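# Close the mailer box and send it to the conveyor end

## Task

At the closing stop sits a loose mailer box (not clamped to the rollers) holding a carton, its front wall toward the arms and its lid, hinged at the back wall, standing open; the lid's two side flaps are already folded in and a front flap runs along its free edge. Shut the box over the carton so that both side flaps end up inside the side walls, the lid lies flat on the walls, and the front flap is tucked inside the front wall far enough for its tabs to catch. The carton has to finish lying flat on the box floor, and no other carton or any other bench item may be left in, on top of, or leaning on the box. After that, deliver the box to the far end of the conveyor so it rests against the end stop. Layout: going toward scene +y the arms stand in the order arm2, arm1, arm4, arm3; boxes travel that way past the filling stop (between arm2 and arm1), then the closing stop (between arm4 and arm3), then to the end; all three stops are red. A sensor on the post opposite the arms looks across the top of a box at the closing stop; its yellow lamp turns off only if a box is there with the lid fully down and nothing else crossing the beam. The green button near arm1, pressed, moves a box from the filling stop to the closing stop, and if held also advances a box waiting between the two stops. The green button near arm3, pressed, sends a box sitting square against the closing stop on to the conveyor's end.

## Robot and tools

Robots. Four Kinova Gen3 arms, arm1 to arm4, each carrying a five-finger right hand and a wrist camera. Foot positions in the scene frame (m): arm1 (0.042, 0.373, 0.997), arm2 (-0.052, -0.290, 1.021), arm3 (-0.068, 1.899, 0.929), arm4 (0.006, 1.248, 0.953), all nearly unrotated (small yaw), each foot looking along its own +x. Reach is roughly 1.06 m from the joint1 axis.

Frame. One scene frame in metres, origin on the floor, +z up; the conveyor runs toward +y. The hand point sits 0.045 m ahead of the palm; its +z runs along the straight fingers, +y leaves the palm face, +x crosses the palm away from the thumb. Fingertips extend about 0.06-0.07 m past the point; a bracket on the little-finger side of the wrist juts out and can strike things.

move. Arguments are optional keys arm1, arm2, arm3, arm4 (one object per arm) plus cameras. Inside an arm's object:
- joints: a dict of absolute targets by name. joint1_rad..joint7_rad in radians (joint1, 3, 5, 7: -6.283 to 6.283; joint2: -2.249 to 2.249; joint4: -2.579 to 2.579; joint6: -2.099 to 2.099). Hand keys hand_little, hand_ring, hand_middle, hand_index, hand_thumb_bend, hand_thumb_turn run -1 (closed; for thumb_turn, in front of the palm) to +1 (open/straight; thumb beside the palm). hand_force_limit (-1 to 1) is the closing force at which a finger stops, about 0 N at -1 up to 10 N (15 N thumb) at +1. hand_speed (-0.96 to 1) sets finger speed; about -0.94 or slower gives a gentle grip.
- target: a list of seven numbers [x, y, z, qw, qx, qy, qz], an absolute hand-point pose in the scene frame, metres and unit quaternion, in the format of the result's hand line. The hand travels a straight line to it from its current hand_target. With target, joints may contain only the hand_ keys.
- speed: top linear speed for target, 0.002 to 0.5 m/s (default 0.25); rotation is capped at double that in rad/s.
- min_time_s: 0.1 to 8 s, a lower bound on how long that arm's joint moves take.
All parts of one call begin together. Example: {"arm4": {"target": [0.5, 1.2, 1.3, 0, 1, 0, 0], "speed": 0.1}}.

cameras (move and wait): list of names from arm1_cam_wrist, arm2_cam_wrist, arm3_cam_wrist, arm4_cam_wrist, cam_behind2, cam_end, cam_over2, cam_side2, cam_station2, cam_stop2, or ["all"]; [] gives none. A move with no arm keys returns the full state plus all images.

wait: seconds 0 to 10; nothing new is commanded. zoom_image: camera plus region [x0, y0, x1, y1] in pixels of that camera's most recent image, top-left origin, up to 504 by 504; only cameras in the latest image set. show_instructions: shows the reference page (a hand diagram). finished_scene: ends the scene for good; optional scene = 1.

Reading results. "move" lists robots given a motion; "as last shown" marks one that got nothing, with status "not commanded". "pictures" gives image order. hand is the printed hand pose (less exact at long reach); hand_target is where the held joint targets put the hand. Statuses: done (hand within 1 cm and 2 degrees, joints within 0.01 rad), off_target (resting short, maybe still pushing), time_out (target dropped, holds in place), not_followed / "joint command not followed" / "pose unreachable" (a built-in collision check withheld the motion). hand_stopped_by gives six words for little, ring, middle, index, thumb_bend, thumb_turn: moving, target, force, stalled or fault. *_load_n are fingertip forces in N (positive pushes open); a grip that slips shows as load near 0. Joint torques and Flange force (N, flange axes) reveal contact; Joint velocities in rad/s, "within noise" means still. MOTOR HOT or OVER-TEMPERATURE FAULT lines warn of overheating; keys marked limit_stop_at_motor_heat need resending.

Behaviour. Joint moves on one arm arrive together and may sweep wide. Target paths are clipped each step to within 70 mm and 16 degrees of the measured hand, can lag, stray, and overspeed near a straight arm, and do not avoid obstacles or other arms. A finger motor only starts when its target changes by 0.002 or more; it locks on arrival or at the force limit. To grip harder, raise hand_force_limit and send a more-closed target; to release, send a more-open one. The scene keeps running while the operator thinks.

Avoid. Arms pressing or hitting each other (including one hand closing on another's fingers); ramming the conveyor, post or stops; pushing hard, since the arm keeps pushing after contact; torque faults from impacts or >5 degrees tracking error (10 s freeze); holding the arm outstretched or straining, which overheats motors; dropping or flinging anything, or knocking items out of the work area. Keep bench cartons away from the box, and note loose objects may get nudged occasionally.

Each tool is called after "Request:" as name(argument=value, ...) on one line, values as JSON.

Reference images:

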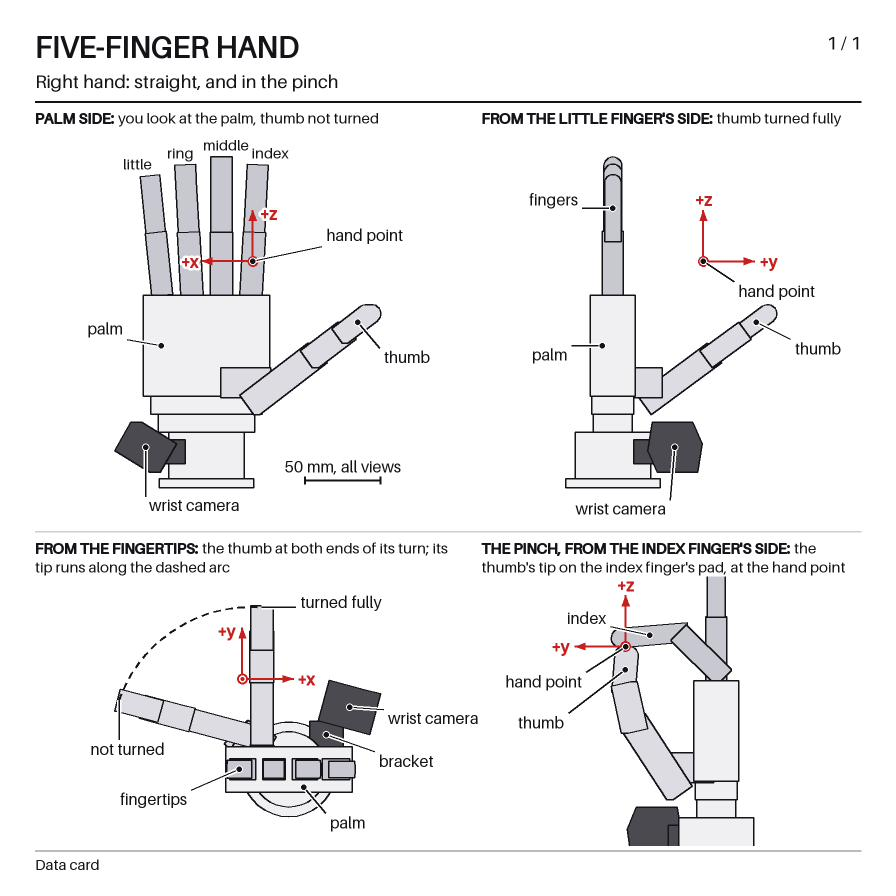

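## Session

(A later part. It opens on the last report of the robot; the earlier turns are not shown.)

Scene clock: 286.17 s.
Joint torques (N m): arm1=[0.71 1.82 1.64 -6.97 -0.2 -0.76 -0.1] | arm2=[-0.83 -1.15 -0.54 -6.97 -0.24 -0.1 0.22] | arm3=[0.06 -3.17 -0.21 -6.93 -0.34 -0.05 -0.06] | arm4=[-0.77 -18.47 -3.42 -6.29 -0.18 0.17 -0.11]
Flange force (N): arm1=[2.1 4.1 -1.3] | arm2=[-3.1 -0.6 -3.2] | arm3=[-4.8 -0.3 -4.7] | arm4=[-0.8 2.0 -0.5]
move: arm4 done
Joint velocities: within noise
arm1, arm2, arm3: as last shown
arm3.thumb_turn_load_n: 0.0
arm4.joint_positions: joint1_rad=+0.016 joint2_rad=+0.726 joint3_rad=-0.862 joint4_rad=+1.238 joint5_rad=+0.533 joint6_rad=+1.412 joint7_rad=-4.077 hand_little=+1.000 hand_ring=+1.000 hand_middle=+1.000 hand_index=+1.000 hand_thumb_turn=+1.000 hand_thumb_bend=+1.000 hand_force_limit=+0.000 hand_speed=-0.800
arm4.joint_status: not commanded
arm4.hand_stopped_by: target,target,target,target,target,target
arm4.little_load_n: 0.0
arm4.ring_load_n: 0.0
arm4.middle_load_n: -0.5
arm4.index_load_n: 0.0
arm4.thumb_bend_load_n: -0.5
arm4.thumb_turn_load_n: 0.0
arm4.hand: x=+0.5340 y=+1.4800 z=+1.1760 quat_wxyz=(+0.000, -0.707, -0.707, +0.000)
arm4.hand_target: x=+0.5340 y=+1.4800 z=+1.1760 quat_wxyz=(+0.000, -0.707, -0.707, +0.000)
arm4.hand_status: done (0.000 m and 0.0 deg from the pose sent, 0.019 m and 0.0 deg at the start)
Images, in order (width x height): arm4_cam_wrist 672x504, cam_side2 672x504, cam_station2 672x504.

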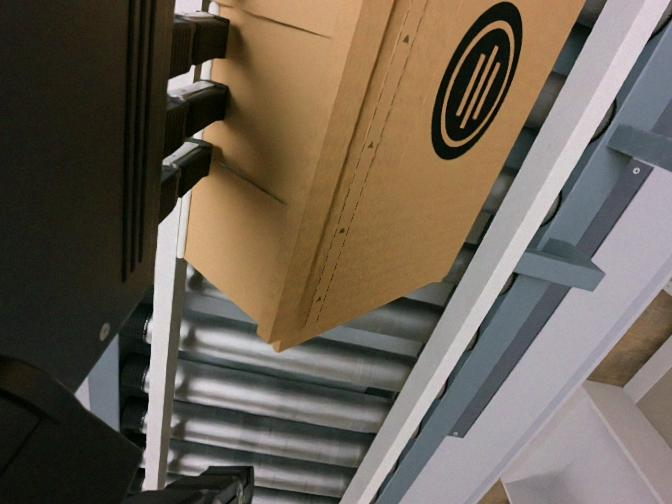

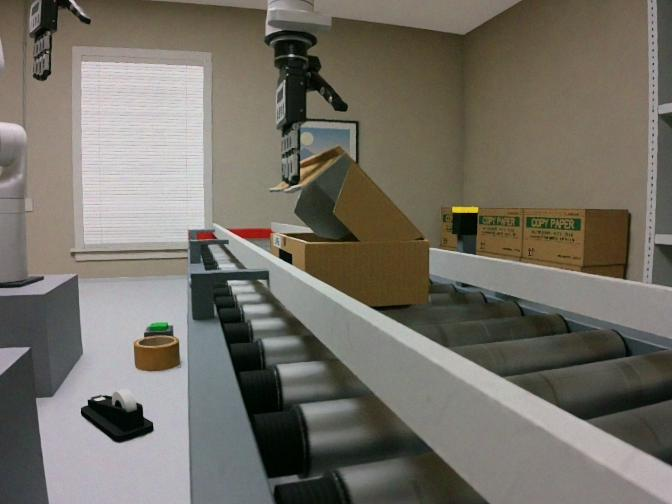

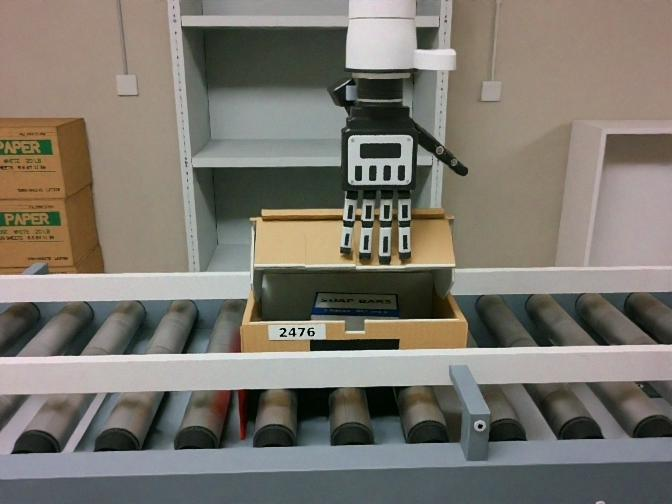

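Request:
move(arm4={"target": [0.547, 1.48, 1.161, 0, 0.7071, 0.7071, 0], "speed": 0.05}, cameras=["arm4_cam_wrist", "cam_side2", "cam_station2"])

Request:
zoom_image(camera="cam_side2", region=[220, 70, 460, 310])

Scene clock: 293.53 s.
Joint torques (N m): arm1=[0.75 1.8 1.71 -6.99 -0.21 -0.8 -0.07] | arm2=[-0.87 -1.18 -0.5 -6.92 -0.24 -0.1 0.26] | arm3=[0.08 -3.16 -0.21 -6.92 -0.33 -0.04 -0.03] | arm4=[-0.74 -19.09 -3.43 -6.33 -0.1 0.12 -0.09]
Flange force (N): arm1=[2.2 4.3 -1.3] | arm2=[-3.2 -0.3 -3.4] | arm3=[-4.8 -0.1 -4.7] | arm4=[-0.8 1.6 -0.3]
move: arm4 done
Joint velocities: within noise
arm1.joint_positions: joint1_rad=+0.188 joint2_rad=-0.497 joint3_rad=-0.064 joint4_rad=+1.452 joint5_rad=-0.081 joint6_rad=+1.952 joint7_rad=-2.148 hand_little=+1.000 hand_ring=+1.000 hand_middle=+1.000 hand_index=+1.000 hand_thumb_turn=+1.000 hand_thumb_bend=+1.000 hand_force_limit=+0.000 hand_speed=-0.800
arm1.joint_status: not commanded
arm1.hand_stopped_by: target,target,target,target,target,target
arm1.little_load_n: 0.0
arm1.ring_load_n: 0.0
arm1.middle_load_n: 0.0
arm1.index_load_n: 0.0
arm1.thumb_bend_load_n: 0.0
arm1.thumb_turn_load_n: 0.0
arm1.hand: x=+0.2339 y=+0.3901 z=+1.5338 quat_wxyz=(-0.103, -0.305, -0.945, -0.055)
arm1.hand_target: x=+0.2339 y=+0.3901 z=+1.5338 quat_wxyz=(-0.103, -0.305, -0.945, -0.055)
arm1.hand_status: not commanded
arm2.joint_positions: joint1_rad=+0.239 joint2_rad=-0.396 joint3_rad=-0.058 joint4_rad=+1.564 joint5_rad=-0.065 joint6_rad=+1.956 joint7_rad=-1.827 hand_little=+1.000 hand_ring=+1.000 hand_middle=+1.000 hand_index=+1.000 hand_thumb_turn=+1.000 hand_thumb_bend=+1.000 hand_force_limit=+0.000 hand_speed=-0.800
arm2.joint_status: not commanded
arm2.hand_stopped_by: target,target,target,target,target,target
arm2.little_load_n: 0.0
arm2.ring_load_n: 0.0
arm2.middle_load_n: 0.0
arm2.index_load_n: 0.0
arm2.thumb_bend_load_n: 0.0
arm2.thumb_turn_load_n: 0.0
arm2.hand: x=+0.1278 y=-0.2881 z=+1.4988 quat_wxyz=(-0.012, -0.254, -0.967, -0.017)
arm2.hand_target: x=+0.1278 y=-0.2881 z=+1.4988 quat_wxyz=(-0.012, -0.254, -0.967, -0.017)
arm2.hand_status: not commanded
arm3.joint_positions: joint1_rad=+0.658 joint2_rad=-0.332 joint3_rad=-0.114 joint4_rad=+1.565 joint5_rad=-0.048 joint6_rad=+1.941 joint7_rad=-1.929 hand_little=+1.000 hand_ring=+1.000 hand_middle=+1.000 hand_index=+1.000 hand_thumb_turn=+1.000 hand_thumb_bend=+1.000 hand_force_limit=+0.000 hand_speed=-0.800
arm3.joint_status: not commanded
arm3.hand_stopped_by: target,target,target,target,target,target
arm3.little_load_n: 0.0
arm3.ring_load_n: 0.0
arm3.middle_load_n: 0.0
arm3.index_load_n: 0.0
arm3.thumb_bend_load_n: 0.0
arm3.thumb_turn_load_n: 0.0
arm3.hand: x=+0.1125 y=+1.8069 z=+1.3917 quat_wxyz=(+0.018, -0.493, -0.870, -0.006)
arm3.hand_target: x=+0.1125 y=+1.8069 z=+1.3917 quat_wxyz=(+0.018, -0.493, -0.870, -0.006)
arm3.hand_status: not commanded
arm4.joint_positions: joint1_rad=+0.011 joint2_rad=+0.762 joint3_rad=-0.849 joint4_rad=+1.219 joint5_rad=+0.551 joint6_rad=+1.397 joint7_rad=-4.066 hand_little=+1.000 hand_ring=+1.000 hand_middle=+1.000 hand_index=+1.000 hand_thumb_turn=+1.000 hand_thumb_bend=+1.000 hand_force_limit=+0.000 hand_speed=-0.800
arm4.joint_status: not commanded
arm4.hand_stopped_by: target,target,target,target,target,target
arm4.little_load_n: 0.0
arm4.ring_load_n: 0.0
arm4.middle_load_n: 0.0
arm4.index_load_n: 0.0
arm4.thumb_bend_load_n: 0.0
arm4.thumb_turn_load_n: 0.0
arm4.hand: x=+0.5470 y=+1.4800 z=+1.1610 quat_wxyz=(+0.000, -0.707, -0.707, +0.000)
arm4.hand_target: x=+0.5470 y=+1.4800 z=+1.1610 quat_wxyz=(+0.000, -0.707, -0.707, +0.000)
arm4.hand_status: done (0.000 m and 0.0 deg from the pose sent, 0.020 m and 0.0 deg at the start)
Images, in order (width x height): arm4_cam_wrist 672x504, cam_side2 672x504, cam_station2 672x504.

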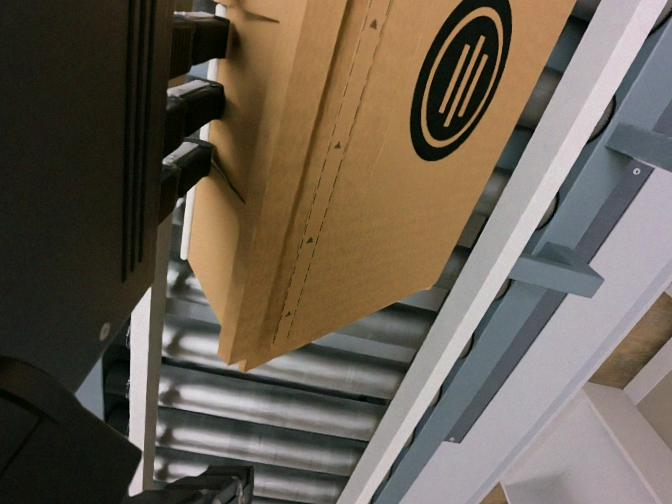

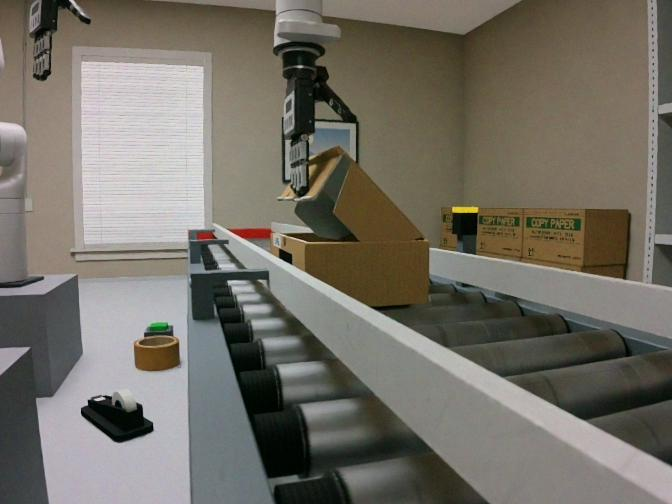

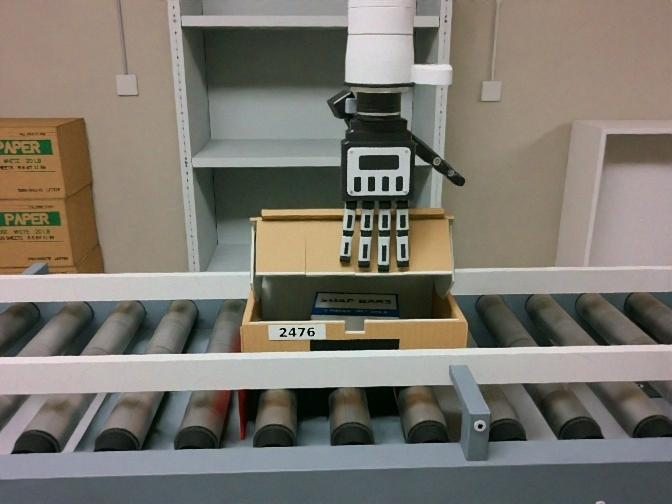

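Scaled by 2.100 from the camera's image (finer frame: 960x720).

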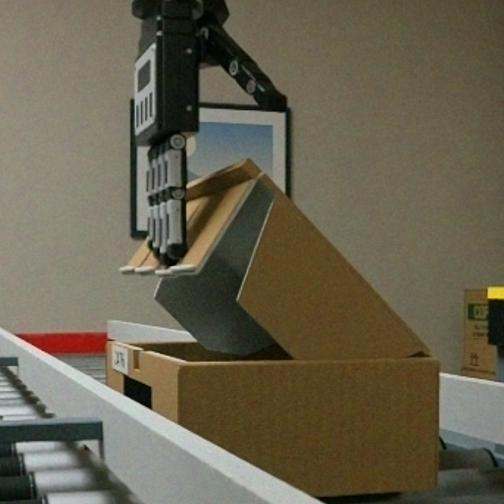

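Request:
move(arm4={"target": [0.553, 1.48, 1.158, 0, 0.7071, 0.7071, 0], "speed": 0.05})

Request:
move(arm4={"target": [0.515, 1.48, 1.165, 0, 0.7071, 0.7071, 0], "speed": 0.1}, cameras=["cam_side2", "cam_station2"])

Request:
zoom_image(camera="cam_side2", region=[220, 70, 460, 310])

Scene clock: 304.70 s.
Joint torques (N m): arm1=[0.74 1.81 1.62 -6.98 -0.23 -0.78 -0.07] | arm2=[-0.86 -1.17 -0.52 -6.91 -0.22 -0.13 0.26] | arm3=[0.09 -3.17 -0.21 -6.94 -0.33 0 -0.02] | arm4=[-0.78 -19.92 -3.71 -6.92 -0.06 -0.2 -0.12]
Flange force (N): arm1=[2.1 4.0 -1.3] | arm2=[-3.1 -0.3 -3.5] | arm3=[-4.8 -0.1 -4.5] | arm4=[-1.3 1.0 0.6]
move: arm4 done
Joint velocities: within noise
arm1, arm2, arm3: as last shown
arm1.ring_load_n: 0.5
arm4.joint_positions: joint1_rad=+0.008 joint2_rad=+0.775 joint3_rad=-0.845 joint4_rad=+1.202 joint5_rad=+0.557 joint6_rad=+1.401 joint7_rad=-4.058 hand_little=+1.000 hand_ring=+1.000 hand_middle=+1.000 hand_index=+1.000 hand_thumb_turn=+1.000 hand_thumb_bend=+1.000 hand_force_limit=+0.000 hand_speed=-0.800
arm4.joint_status: not commanded
arm4.hand_stopped_by: target,target,target,target,target,target
arm4.little_load_n: 0.0
arm4.ring_load_n: 0.0
arm4.middle_load_n: 0.0
arm4.index_load_n: 0.0
arm4.thumb_bend_load_n: 0.0
arm4.thumb_turn_load_n: 0.0
arm4.hand: x=+0.5530 y=+1.4800 z=+1.1580 quat_wxyz=(+0.000, -0.707, -0.707, +0.000)
arm4.hand_target: x=+0.5530 y=+1.4800 z=+1.1580 quat_wxyz=(+0.000, -0.707, -0.707, +0.000)
arm4.hand_status: done (0.000 m and 0.0 deg from the pose sent, 0.007 m and 0.0 deg at the start)
pictures: none

Scene clock: 305.70 s.
Joint torques (N m): arm1=[0.75 1.76 1.63 -6.92 -0.21 -0.82 -0.08] | arm2=[-0.87 -1.19 -0.54 -6.92 -0.26 -0.1 0.24] | arm3=[0.1 -3.19 -0.23 -6.91 -0.36 -0.02 -0.05] | arm4=[-1.1 -17.47 -3.73 -5.67 -0.62 0.46 -0.09]
Flange force (N): arm1=[2.0 4.1 -1.7] | arm2=[-3.2 -0.5 -3.4] | arm3=[-4.9 -0.3 -4.7] | arm4=[-0.7 3.3 -0.7]
move: arm4 done
Joint velocities: within noise
arm1, arm2, arm3: as last shown
arm1.ring_load_n: 0.0
arm3.thumb_bend_load_n: -0.5
arm4.joint_positions: joint1_rad=+0.028 joint2_rad=+0.702 joint3_rad=-0.870 joint4_rad=+1.328 joint5_rad=+0.527 joint6_rad=+1.355 joint7_rad=-4.115 hand_little=+1.000 hand_ring=+1.000 hand_middle=+1.000 hand_index=+1.000 hand_thumb_turn=+1.000 hand_thumb_bend=+1.000 hand_force_limit=+0.000 hand_speed=-0.800
arm4.joint_status: not commanded
arm4.hand_stopped_by: target,target,target,target,target,target
arm4.little_load_n: 0.0
arm4.ring_load_n: 0.0
arm4.middle_load_n: -2.5
arm4.index_load_n: 0.0
arm4.thumb_bend_load_n: -0.5
arm4.thumb_turn_load_n: 0.0
arm4.hand: x=+0.5150 y=+1.4800 z=+1.1650 quat_wxyz=(+0.000, -0.707, -0.707, +0.000)
arm4.hand_target: x=+0.5150 y=+1.4800 z=+1.1650 quat_wxyz=(+0.000, -0.707, -0.707, +0.000)
arm4.hand_status: done (0.000 m and 0.0 deg from the pose sent, 0.039 m and 0.0 deg at the start)
Images, in order (width x height): cam_side2 672x504, cam_station2 672x504.

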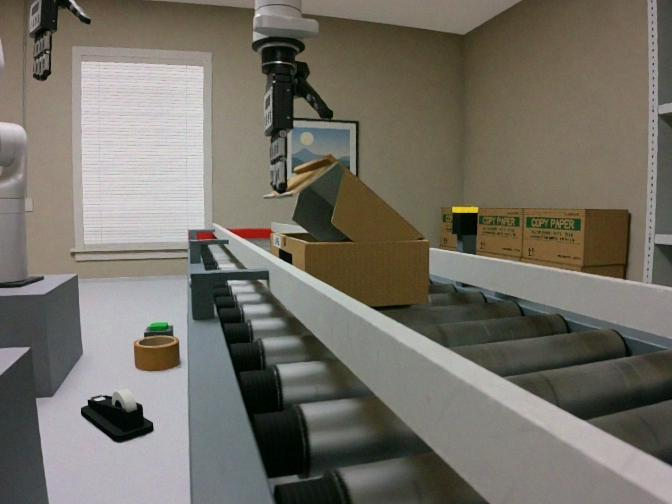

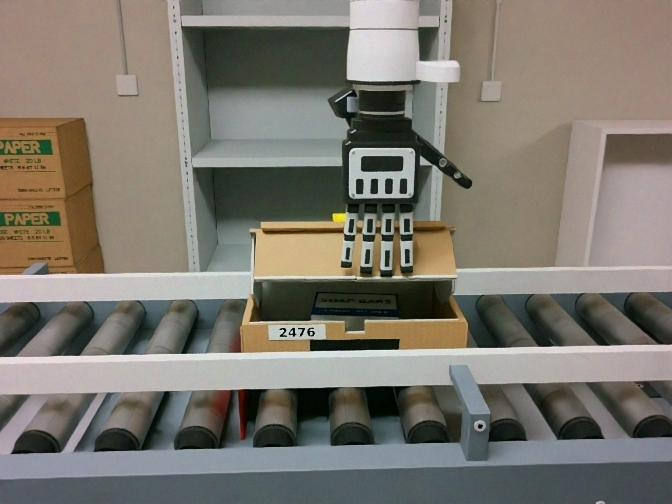

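Scaled by 2.100 from the camera's image (finer frame: 960x720).

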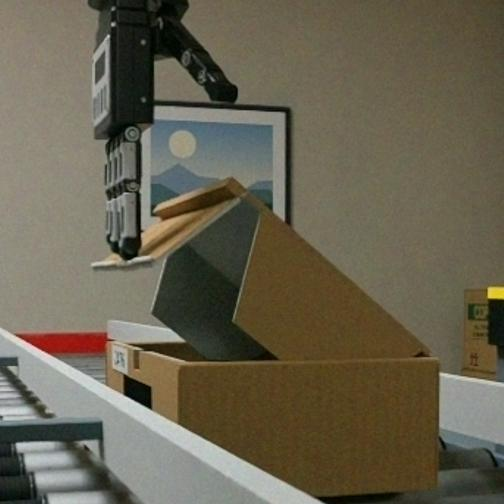

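Request:
move(cameras=["arm4_cam_wrist", "cam_over2", "cam_stop2", "arm3_cam_wrist"])

Request:
zoom_image(camera="arm4_cam_wrist", region=[130, 0, 480, 400])

Request:
zoom_image(camera="cam_over2", region=[190, 150, 440, 350])

Scene clock: 316.13 s.
Joint torques (N m): arm1=[0.78 1.77 1.63 -6.91 -0.17 -0.81 -0.1] | arm2=[-0.87 -1.2 -0.54 -6.93 -0.24 -0.09 0.28] | arm3=[0.07 -3.2 -0.23 -6.91 -0.34 -0.04 -0.03] | arm4=[-1.11 -17.43 -3.67 -5.64 -0.61 0.47 -0.12]
Flange force (N): arm1=[2.0 4.1 -1.7] | arm2=[-3.2 -0.4 -3.4] | arm3=[-4.9 -0.2 -4.8] | arm4=[-0.8 3.3 -0.8]
Joint velocities: within noise
arm1.joint_positions: joint1_rad=+0.188 joint2_rad=-0.497 joint3_rad=-0.064 joint4_rad=+1.452 joint5_rad=-0.081 joint6_rad=+1.952 joint7_rad=-2.148 hand_little=+1.000 hand_ring=+1.000 hand_middle=+1.000 hand_index=+1.000 hand_thumb_turn=+1.000 hand_thumb_bend=+1.000 hand_force_limit=+0.000 hand_speed=-0.800
arm1.joint_status: not commanded
arm1.hand_stopped_by: target,target,target,target,target,target
arm1.little_load_n: 0.0
arm1.ring_load_n: 0.0
arm1.middle_load_n: 0.0
arm1.index_load_n: 0.0
arm1.thumb_bend_load_n: 0.0
arm1.thumb_turn_load_n: 0.0
arm1.hand: x=+0.2339 y=+0.3901 z=+1.5338 quat_wxyz=(-0.103, -0.305, -0.945, -0.055) (m; scene frame)
arm1.hand_target: x=+0.2339 y=+0.3901 z=+1.5338 quat_wxyz=(-0.103, -0.305, -0.945, -0.055) (m; scene frame)
arm1.hand_status: not commanded
arm2.joint_positions: joint1_rad=+0.239 joint2_rad=-0.396 joint3_rad=-0.058 joint4_rad=+1.564 joint5_rad=-0.065 joint6_rad=+1.956 joint7_rad=-1.827 hand_little=+1.000 hand_ring=+1.000 hand_middle=+1.000 hand_index=+1.000 hand_thumb_turn=+1.000 hand_thumb_bend=+1.000 hand_force_limit=+0.000 hand_speed=-0.800
arm2.joint_status: not commanded
arm2.hand_stopped_by: target,target,target,target,target,target
arm2.little_load_n: 0.0
arm2.ring_load_n: 0.0
arm2.middle_load_n: 0.0
arm2.index_load_n: 0.0
arm2.thumb_bend_load_n: 0.0
arm2.thumb_turn_load_n: 0.0
arm2.hand: x=+0.1278 y=-0.2881 z=+1.4988 quat_wxyz=(-0.012, -0.254, -0.967, -0.017) (m; scene frame)
arm2.hand_target: x=+0.1278 y=-0.2881 z=+1.4988 quat_wxyz=(-0.012, -0.254, -0.967, -0.017) (m; scene frame)
arm2.hand_status: not commanded
arm3.joint_positions: joint1_rad=+0.658 joint2_rad=-0.332 joint3_rad=-0.114 joint4_rad=+1.565 joint5_rad=-0.048 joint6_rad=+1.941 joint7_rad=-1.929 hand_little=+1.000 hand_ring=+1.000 hand_middle=+1.000 hand_index=+1.000 hand_thumb_turn=+1.000 hand_thumb_bend=+1.000 hand_force_limit=+0.000 hand_speed=-0.800
arm3.joint_status: not commanded
arm3.hand_stopped_by: target,target,target,target,target,target
arm3.little_load_n: 0.0
arm3.ring_load_n: 0.0
arm3.middle_load_n: 0.0
arm3.index_load_n: 0.0
arm3.thumb_bend_load_n: 0.0
arm3.thumb_turn_load_n: 0.0
arm3.hand: x=+0.1125 y=+1.8069 z=+1.3917 quat_wxyz=(+0.018, -0.493, -0.870, -0.006) (m; scene frame)
arm3.hand_target: x=+0.1125 y=+1.8069 z=+1.3917 quat_wxyz=(+0.018, -0.493, -0.870, -0.006) (m; scene frame)
arm3.hand_status: not commanded
arm4.joint_positions: joint1_rad=+0.028 joint2_rad=+0.702 joint3_rad=-0.870 joint4_rad=+1.328 joint5_rad=+0.527 joint6_rad=+1.355 joint7_rad=-4.115 hand_little=+1.000 hand_ring=+1.000 hand_middle=+1.000 hand_index=+1.000 hand_thumb_turn=+1.000 hand_thumb_bend=+1.000 hand_force_limit=+0.000 hand_speed=-0.800
arm4.joint_status: not commanded
arm4.hand_stopped_by: target,target,target,target,target,target
arm4.little_load_n: 0.0
arm4.ring_load_n: 0.0
arm4.middle_load_n: -2.0
arm4.index_load_n: 0.5
arm4.thumb_bend_load_n: 0.0
arm4.thumb_turn_load_n: 0.0
arm4.hand: x=+0.5150 y=+1.4800 z=+1.1650 quat_wxyz=(+0.000, -0.707, -0.707, +0.000) (m; scene frame)
arm4.hand_target: x=+0.5150 y=+1.4800 z=+1.1650 quat_wxyz=(+0.000, -0.707, -0.707, +0.000) (m; scene frame)
arm4.hand_status: done (0.000 m and 0.0 deg from the pose sent, 0.039 m and 0.0 deg at the start)
pictures: arm3_cam_wrist, arm4_cam_wrist, cam_over2, cam_stop2
Images, in order (width x height): arm3_cam_wrist 672x504, arm4_cam_wrist 672x504, cam_over2 672x504, cam_stop2 672x504.

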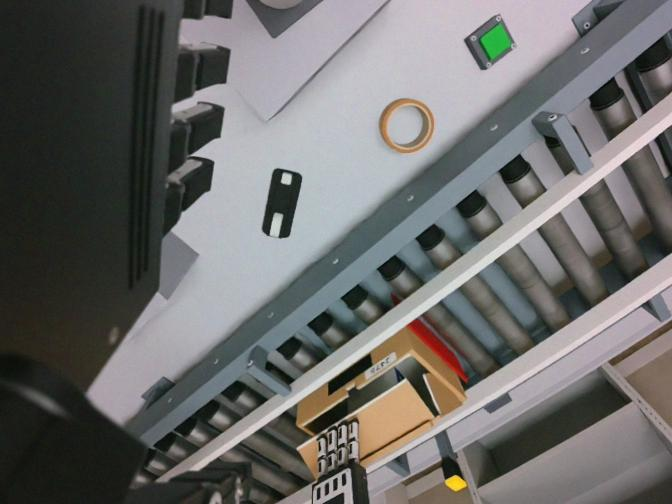

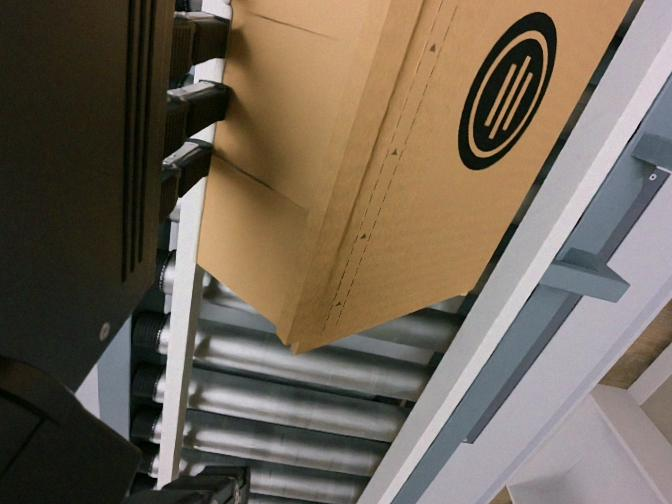

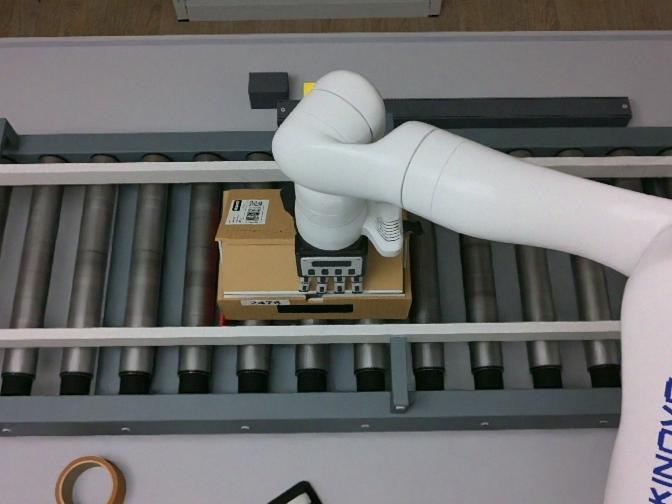

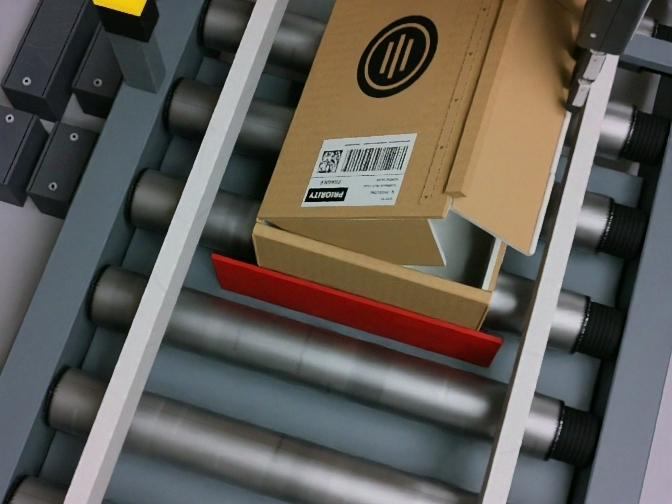

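Scaled by 1.260 from the camera's image (finer frame: 960x720).

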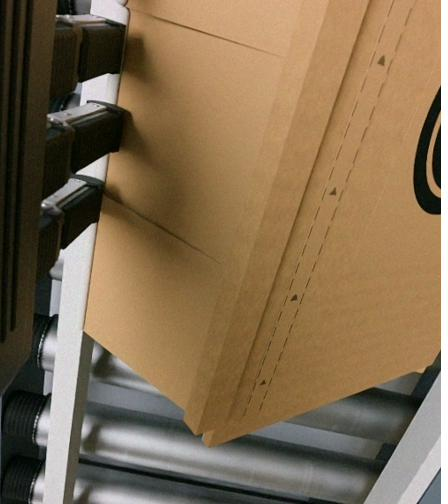

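Scaled by 2.016 from the camera's image (finer frame: 960x720).

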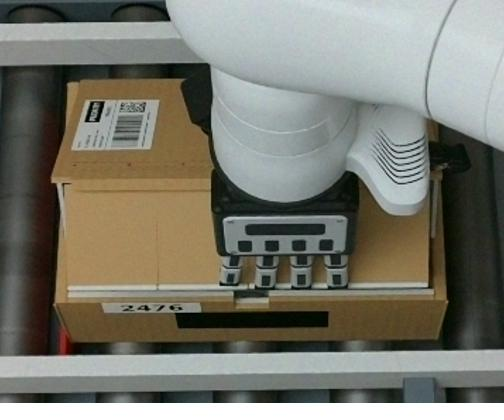

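Request:
move(arm4={"target": [0.515, 1.48, 1.19, 0, 0.7071, 0.7071, 0], "speed": 0.1}, cameras=["cam_side2", "cam_station2"])

Request:
zoom_image(camera="cam_side2", region=[220, 70, 460, 310])

Scene clock: 328.63 s.
Joint torques (N m): arm1=[0.81 1.82 1.62 -6.88 -0.19 -0.83 -0.11] | arm2=[-0.81 -1.16 -0.55 -6.95 -0.25 -0.12 0.23] | arm3=[0.02 -3.18 -0.22 -6.96 -0.36 -0.01 -0.04] | arm4=[-0.69 -18.08 -3.4 -6.69 -0.16 0.16 -0.13]
Flange force (N): arm1=[2.0 4.0 -1.8] | arm2=[-3.1 -0.6 -3.3] | arm3=[-4.9 -0.2 -4.5] | arm4=[-0.8 1.8 0.4]
move: arm4 done
Joint velocities: within noise
arm1, arm2, arm3: as last shown
arm3.index_load_n: 0.5
arm4.joint_positions: joint1_rad=+0.024 joint2_rad=+0.681 joint3_rad=-0.879 joint4_rad=+1.277 joint5_rad=+0.510 joint6_rad=+1.417 joint7_rad=-4.097 hand_little=+1.000 hand_ring=+1.000 hand_middle=+1.000 hand_index=+1.000 hand_thumb_turn=+1.000 hand_thumb_bend=+1.000 hand_force_limit=+0.000 hand_speed=-0.800
arm4.joint_status: not commanded
arm4.hand_stopped_by: target,target,target,target,target,target
arm4.little_load_n: 0.0
arm4.ring_load_n: 0.0
arm4.middle_load_n: 0.0
arm4.index_load_n: 0.0
arm4.thumb_bend_load_n: 0.0
arm4.thumb_turn_load_n: 0.0
arm4.hand: x=+0.5150 y=+1.4800 z=+1.1900 quat_wxyz=(+0.000, -0.707, -0.707, +0.000)
arm4.hand_target: x=+0.5150 y=+1.4800 z=+1.1900 quat_wxyz=(+0.000, -0.707, -0.707, +0.000)
arm4.hand_status: done (0.000 m and 0.0 deg from the pose sent, 0.025 m and 0.0 deg at the start)
Images, in order (width x height): cam_side2 672x504, cam_station2 672x504.

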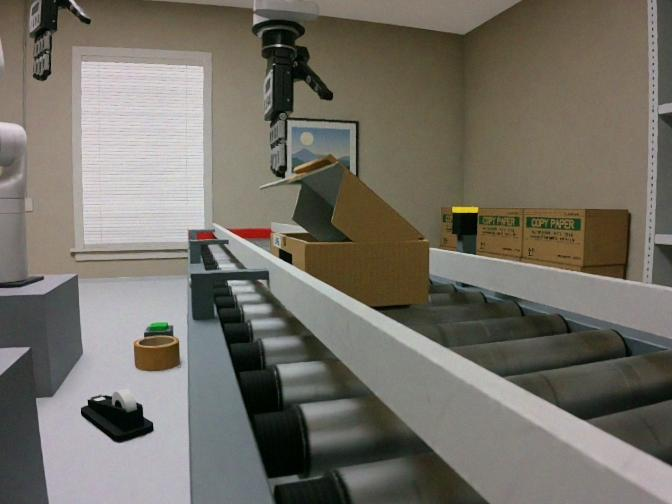

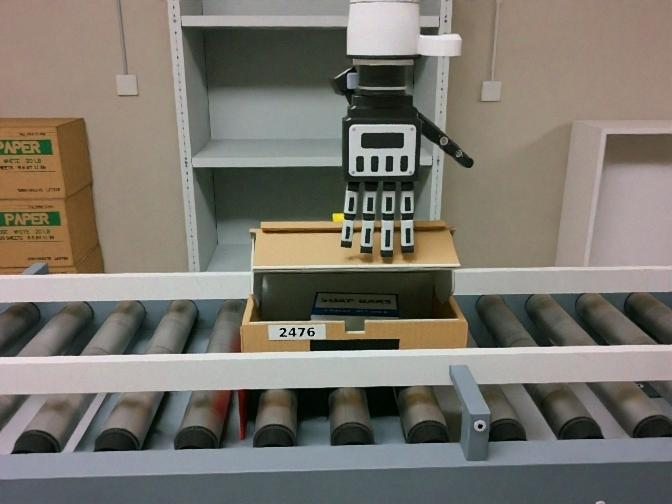

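Scaled by 2.100 from the camera's image (finer frame: 960x720).

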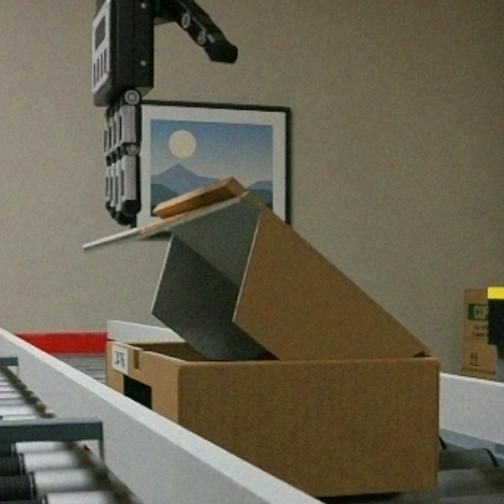

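Request:
move(arm4={"target": [0.515, 1.45, 1.26, 0, 0.7071, 0.7071, 0], "speed": 0.2}, cameras=["cam_side2", "cam_over2"])

Request:
zoom_image(camera="cam_side2", region=[220, 70, 460, 310])

Scene clock: 375.63 s.
Joint torques (N m): arm1=[0.75 1.81 1.66 -6.98 -0.2 -0.8 -0.07] | arm2=[-0.79 -1.19 -0.49 -6.92 -0.24 -0.14 0.26] | arm3=[0.04 -3.2 -0.2 -6.98 -0.34 -0.01 -0.04] | arm4=[-0.69 -17.22 -3 -6.9 -0.16 0.17 -0.11]
Flange force (N): arm1=[2.2 4.2 -1.3] | arm2=[-3.1 -0.3 -3.5] | arm3=[-4.9 -0.2 -4.5] | arm4=[-0.8 1.8 0.1]
move: arm4 done
Joint velocities: within noise
arm1, arm2, arm3: as last shown
arm3.index_load_n: 0.0
arm4.joint_positions: joint1_rad=+0.076 joint2_rad=+0.605 joint3_rad=-0.901 joint4_rad=+1.163 joint5_rad=+0.460 joint6_rad=+1.579 joint7_rad=-4.007 hand_little=+1.000 hand_ring=+1.000 hand_middle=+1.000 hand_index=+1.000 hand_thumb_turn=+1.000 hand_thumb_bend=+1.000 hand_force_limit=+0.000 hand_speed=-0.800
arm4.joint_status: not commanded
arm4.hand_stopped_by: target,target,target,target,target,target
arm4.little_load_n: 0.0
arm4.ring_load_n: 0.0
arm4.middle_load_n: 0.0
arm4.index_load_n: 0.0
arm4.thumb_bend_load_n: 0.0
arm4.thumb_turn_load_n: 0.0
arm4.hand: x=+0.5150 y=+1.4500 z=+1.2600 quat_wxyz=(+0.000, -0.707, -0.707, +0.000)
arm4.hand_target: x=+0.5150 y=+1.4500 z=+1.2600 quat_wxyz=(+0.000, -0.707, -0.707, +0.000)
arm4.hand_status: done (0.000 m and 0.0 deg from the pose sent, 0.076 m and 0.0 deg at the start)
pictures: cam_over2, cam_side2
Images, in order (width x height): cam_over2 672x504, cam_side2 672x504.

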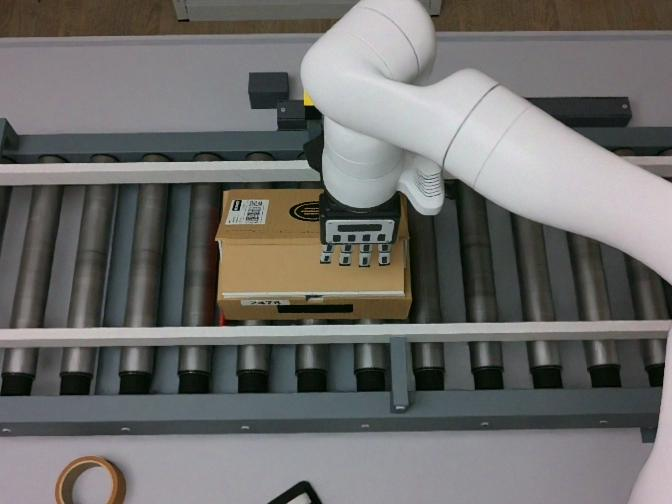

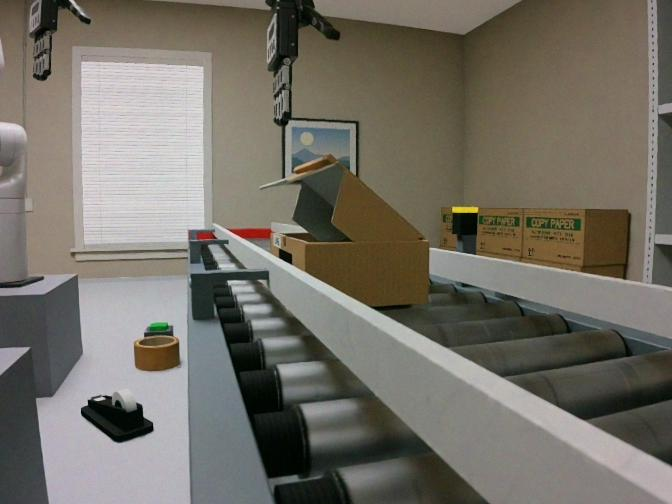

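Scaled by 2.100 from the camera's image (finer frame: 960x720).

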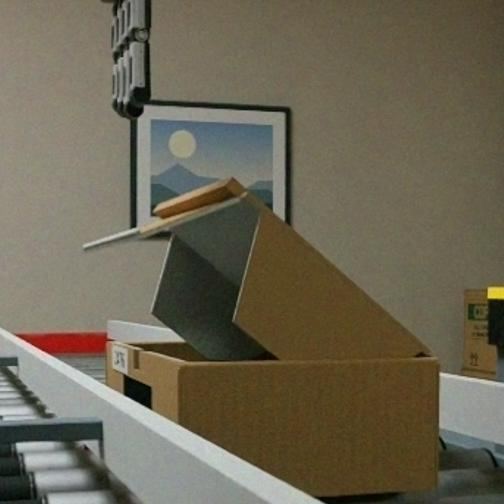

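Request:
move(arm3={"target": [0.56, 1.575, 1.33, 0.0739, 0.7032, 0.7032, -0.0739], "speed": 0.25, "joints": {"hand_thumb_turn": -1, "hand_thumb_bend": -0.5}}, arm4={"target": [0.515, 1.415, 1.26, -0.0493, 0.7054, 0.7054, 0.0493], "speed": 0.2}, cameras=["cam_side2", "cam_over2", "cam_station2", "arm3_cam_wrist"])

Scene clock: 416.50 s.
Joint torques (N m): arm1=[0.73 1.8 1.65 -6.86 -0.23 -0.81 -0.08] | arm2=[-0.88 -1.19 -0.53 -6.95 -0.23 -0.1 0.25] | arm3=[0.07 -24.32 0.33 -6.1 0.07 -0.42 -0.04] | arm4=[-0.75 -15.67 -3.24 -7.19 -0.39 -0.06 -0.11]
Flange force (N): arm1=[2.0 4.2 -1.9] | arm2=[-3.2 -0.4 -3.3] | arm3=no reading | arm4=[-1.4 1.4 0.1]
move: arm3 done; arm4 done
Joint velocities: arm1=[within noise] | arm2=[within noise] | arm3=[0 0 0.006 0 -0.006 0 0.001] | arm4=[within noise]
arm1, arm2: as last shown
arm2.ring_load_n: -0.5
arm3.joint_positions: joint1_rad=+0.205 joint2_rad=+0.939 joint3_rad=-0.225 joint4_rad=+0.035 joint5_rad=+0.448 joint6_rad=+2.060 joint7_rad=-2.687 hand_little=+1.000 hand_ring=+1.000 hand_middle=+1.000 hand_index=+1.000 hand_thumb_turn=-1.000 hand_thumb_bend=-0.500 hand_force_limit=+0.000 hand_speed=-0.800
arm3.joint_status: all done
arm3.hand_stopped_by: target,target,target,target,target,target
arm3.little_load_n: 0.0
arm3.ring_load_n: 0.0
arm3.middle_load_n: 0.0
arm3.index_load_n: 0.0
arm3.thumb_bend_load_n: 0.0
arm3.thumb_turn_load_n: 0.0
arm3.hand: x=+0.5594 y=+1.5752 z=+1.3296 quat_wxyz=(-0.086, -0.702, -0.704, +0.070)
arm3.hand_target: x=+0.5594 y=+1.5752 z=+1.3296 quat_wxyz=(-0.086, -0.702, -0.704, +0.070)
arm3.hand_status: done (0.001 m and 1.5 deg from the pose sent, 0.508 m and 33.9 deg at the start; a joint's target at an end of its range on 89 of 172 steps)
arm4.joint_positions: joint1_rad=+0.312 joint2_rad=+0.548 joint3_rad=-0.977 joint4_rad=+1.282 joint5_rad=+0.341 joint6_rad=+1.447 joint7_rad=-3.878 hand_little=+1.000 hand_ring=+1.000 hand_middle=+1.000 hand_index=+1.000 hand_thumb_turn=+1.000 hand_thumb_bend=+1.000 hand_force_limit=+0.000 hand_speed=-0.800
arm4.joint_status: not commanded
arm4.hand_stopped_by: target,target,target,target,target,target
arm4.little_load_n: 0.0
arm4.ring_load_n: 0.5
arm4.middle_load_n: 0.0
arm4.index_load_n: 0.0
arm4.thumb_bend_load_n: 0.0
arm4.thumb_turn_load_n: 0.0
arm4.hand: x=+0.5150 y=+1.4150 z=+1.2600 quat_wxyz=(+0.049, -0.705, -0.705, -0.049)
arm4.hand_target: x=+0.5150 y=+1.4150 z=+1.2600 quat_wxyz=(+0.049, -0.705, -0.705, -0.049)
arm4.hand_status: done (0.000 m and 0.0 deg from the pose sent, 0.035 m and 8.0 deg at the start)
pictures: arm3_cam_wrist, cam_over2, cam_side2, cam_station2
Images, in order (width x height): arm3_cam_wrist 672x504, cam_over2 672x504, cam_side2 672x504, cam_station2 672x504.

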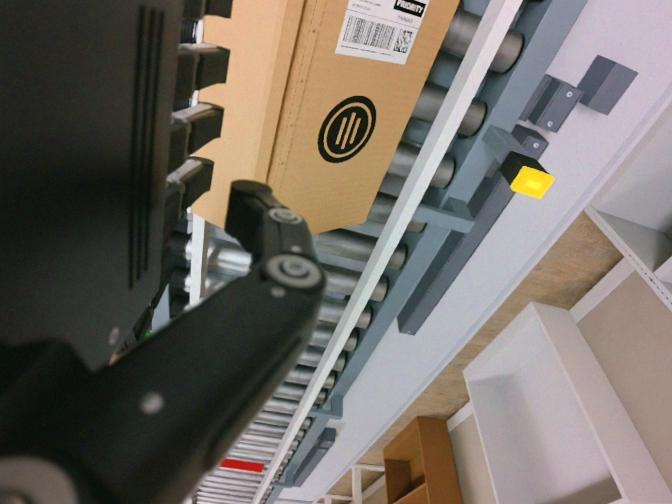

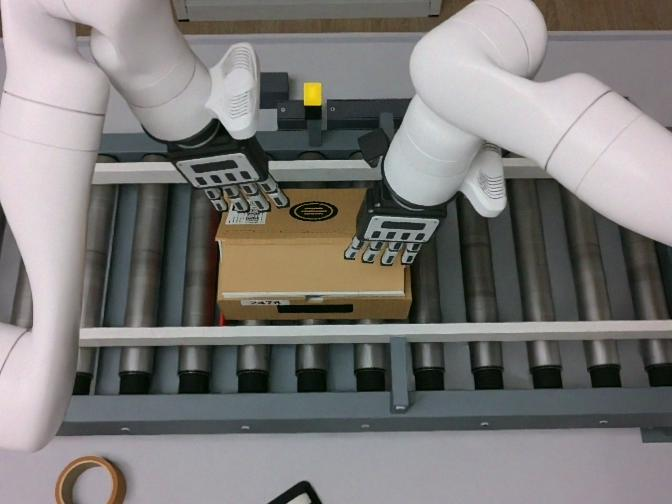

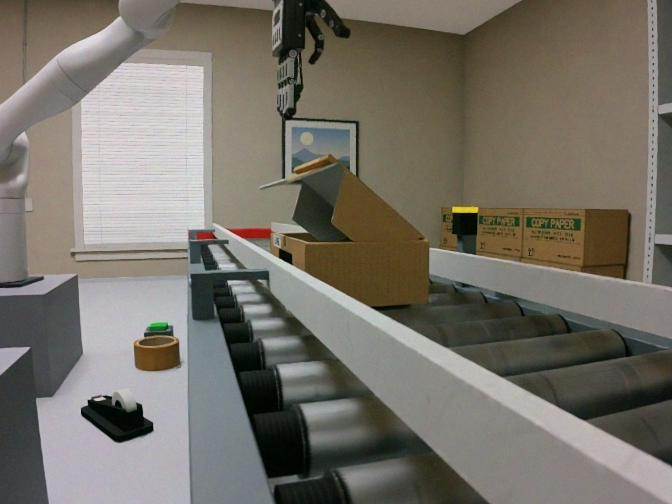

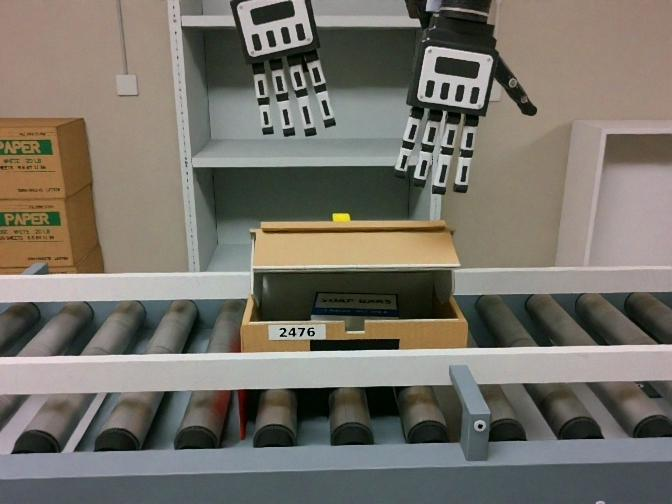

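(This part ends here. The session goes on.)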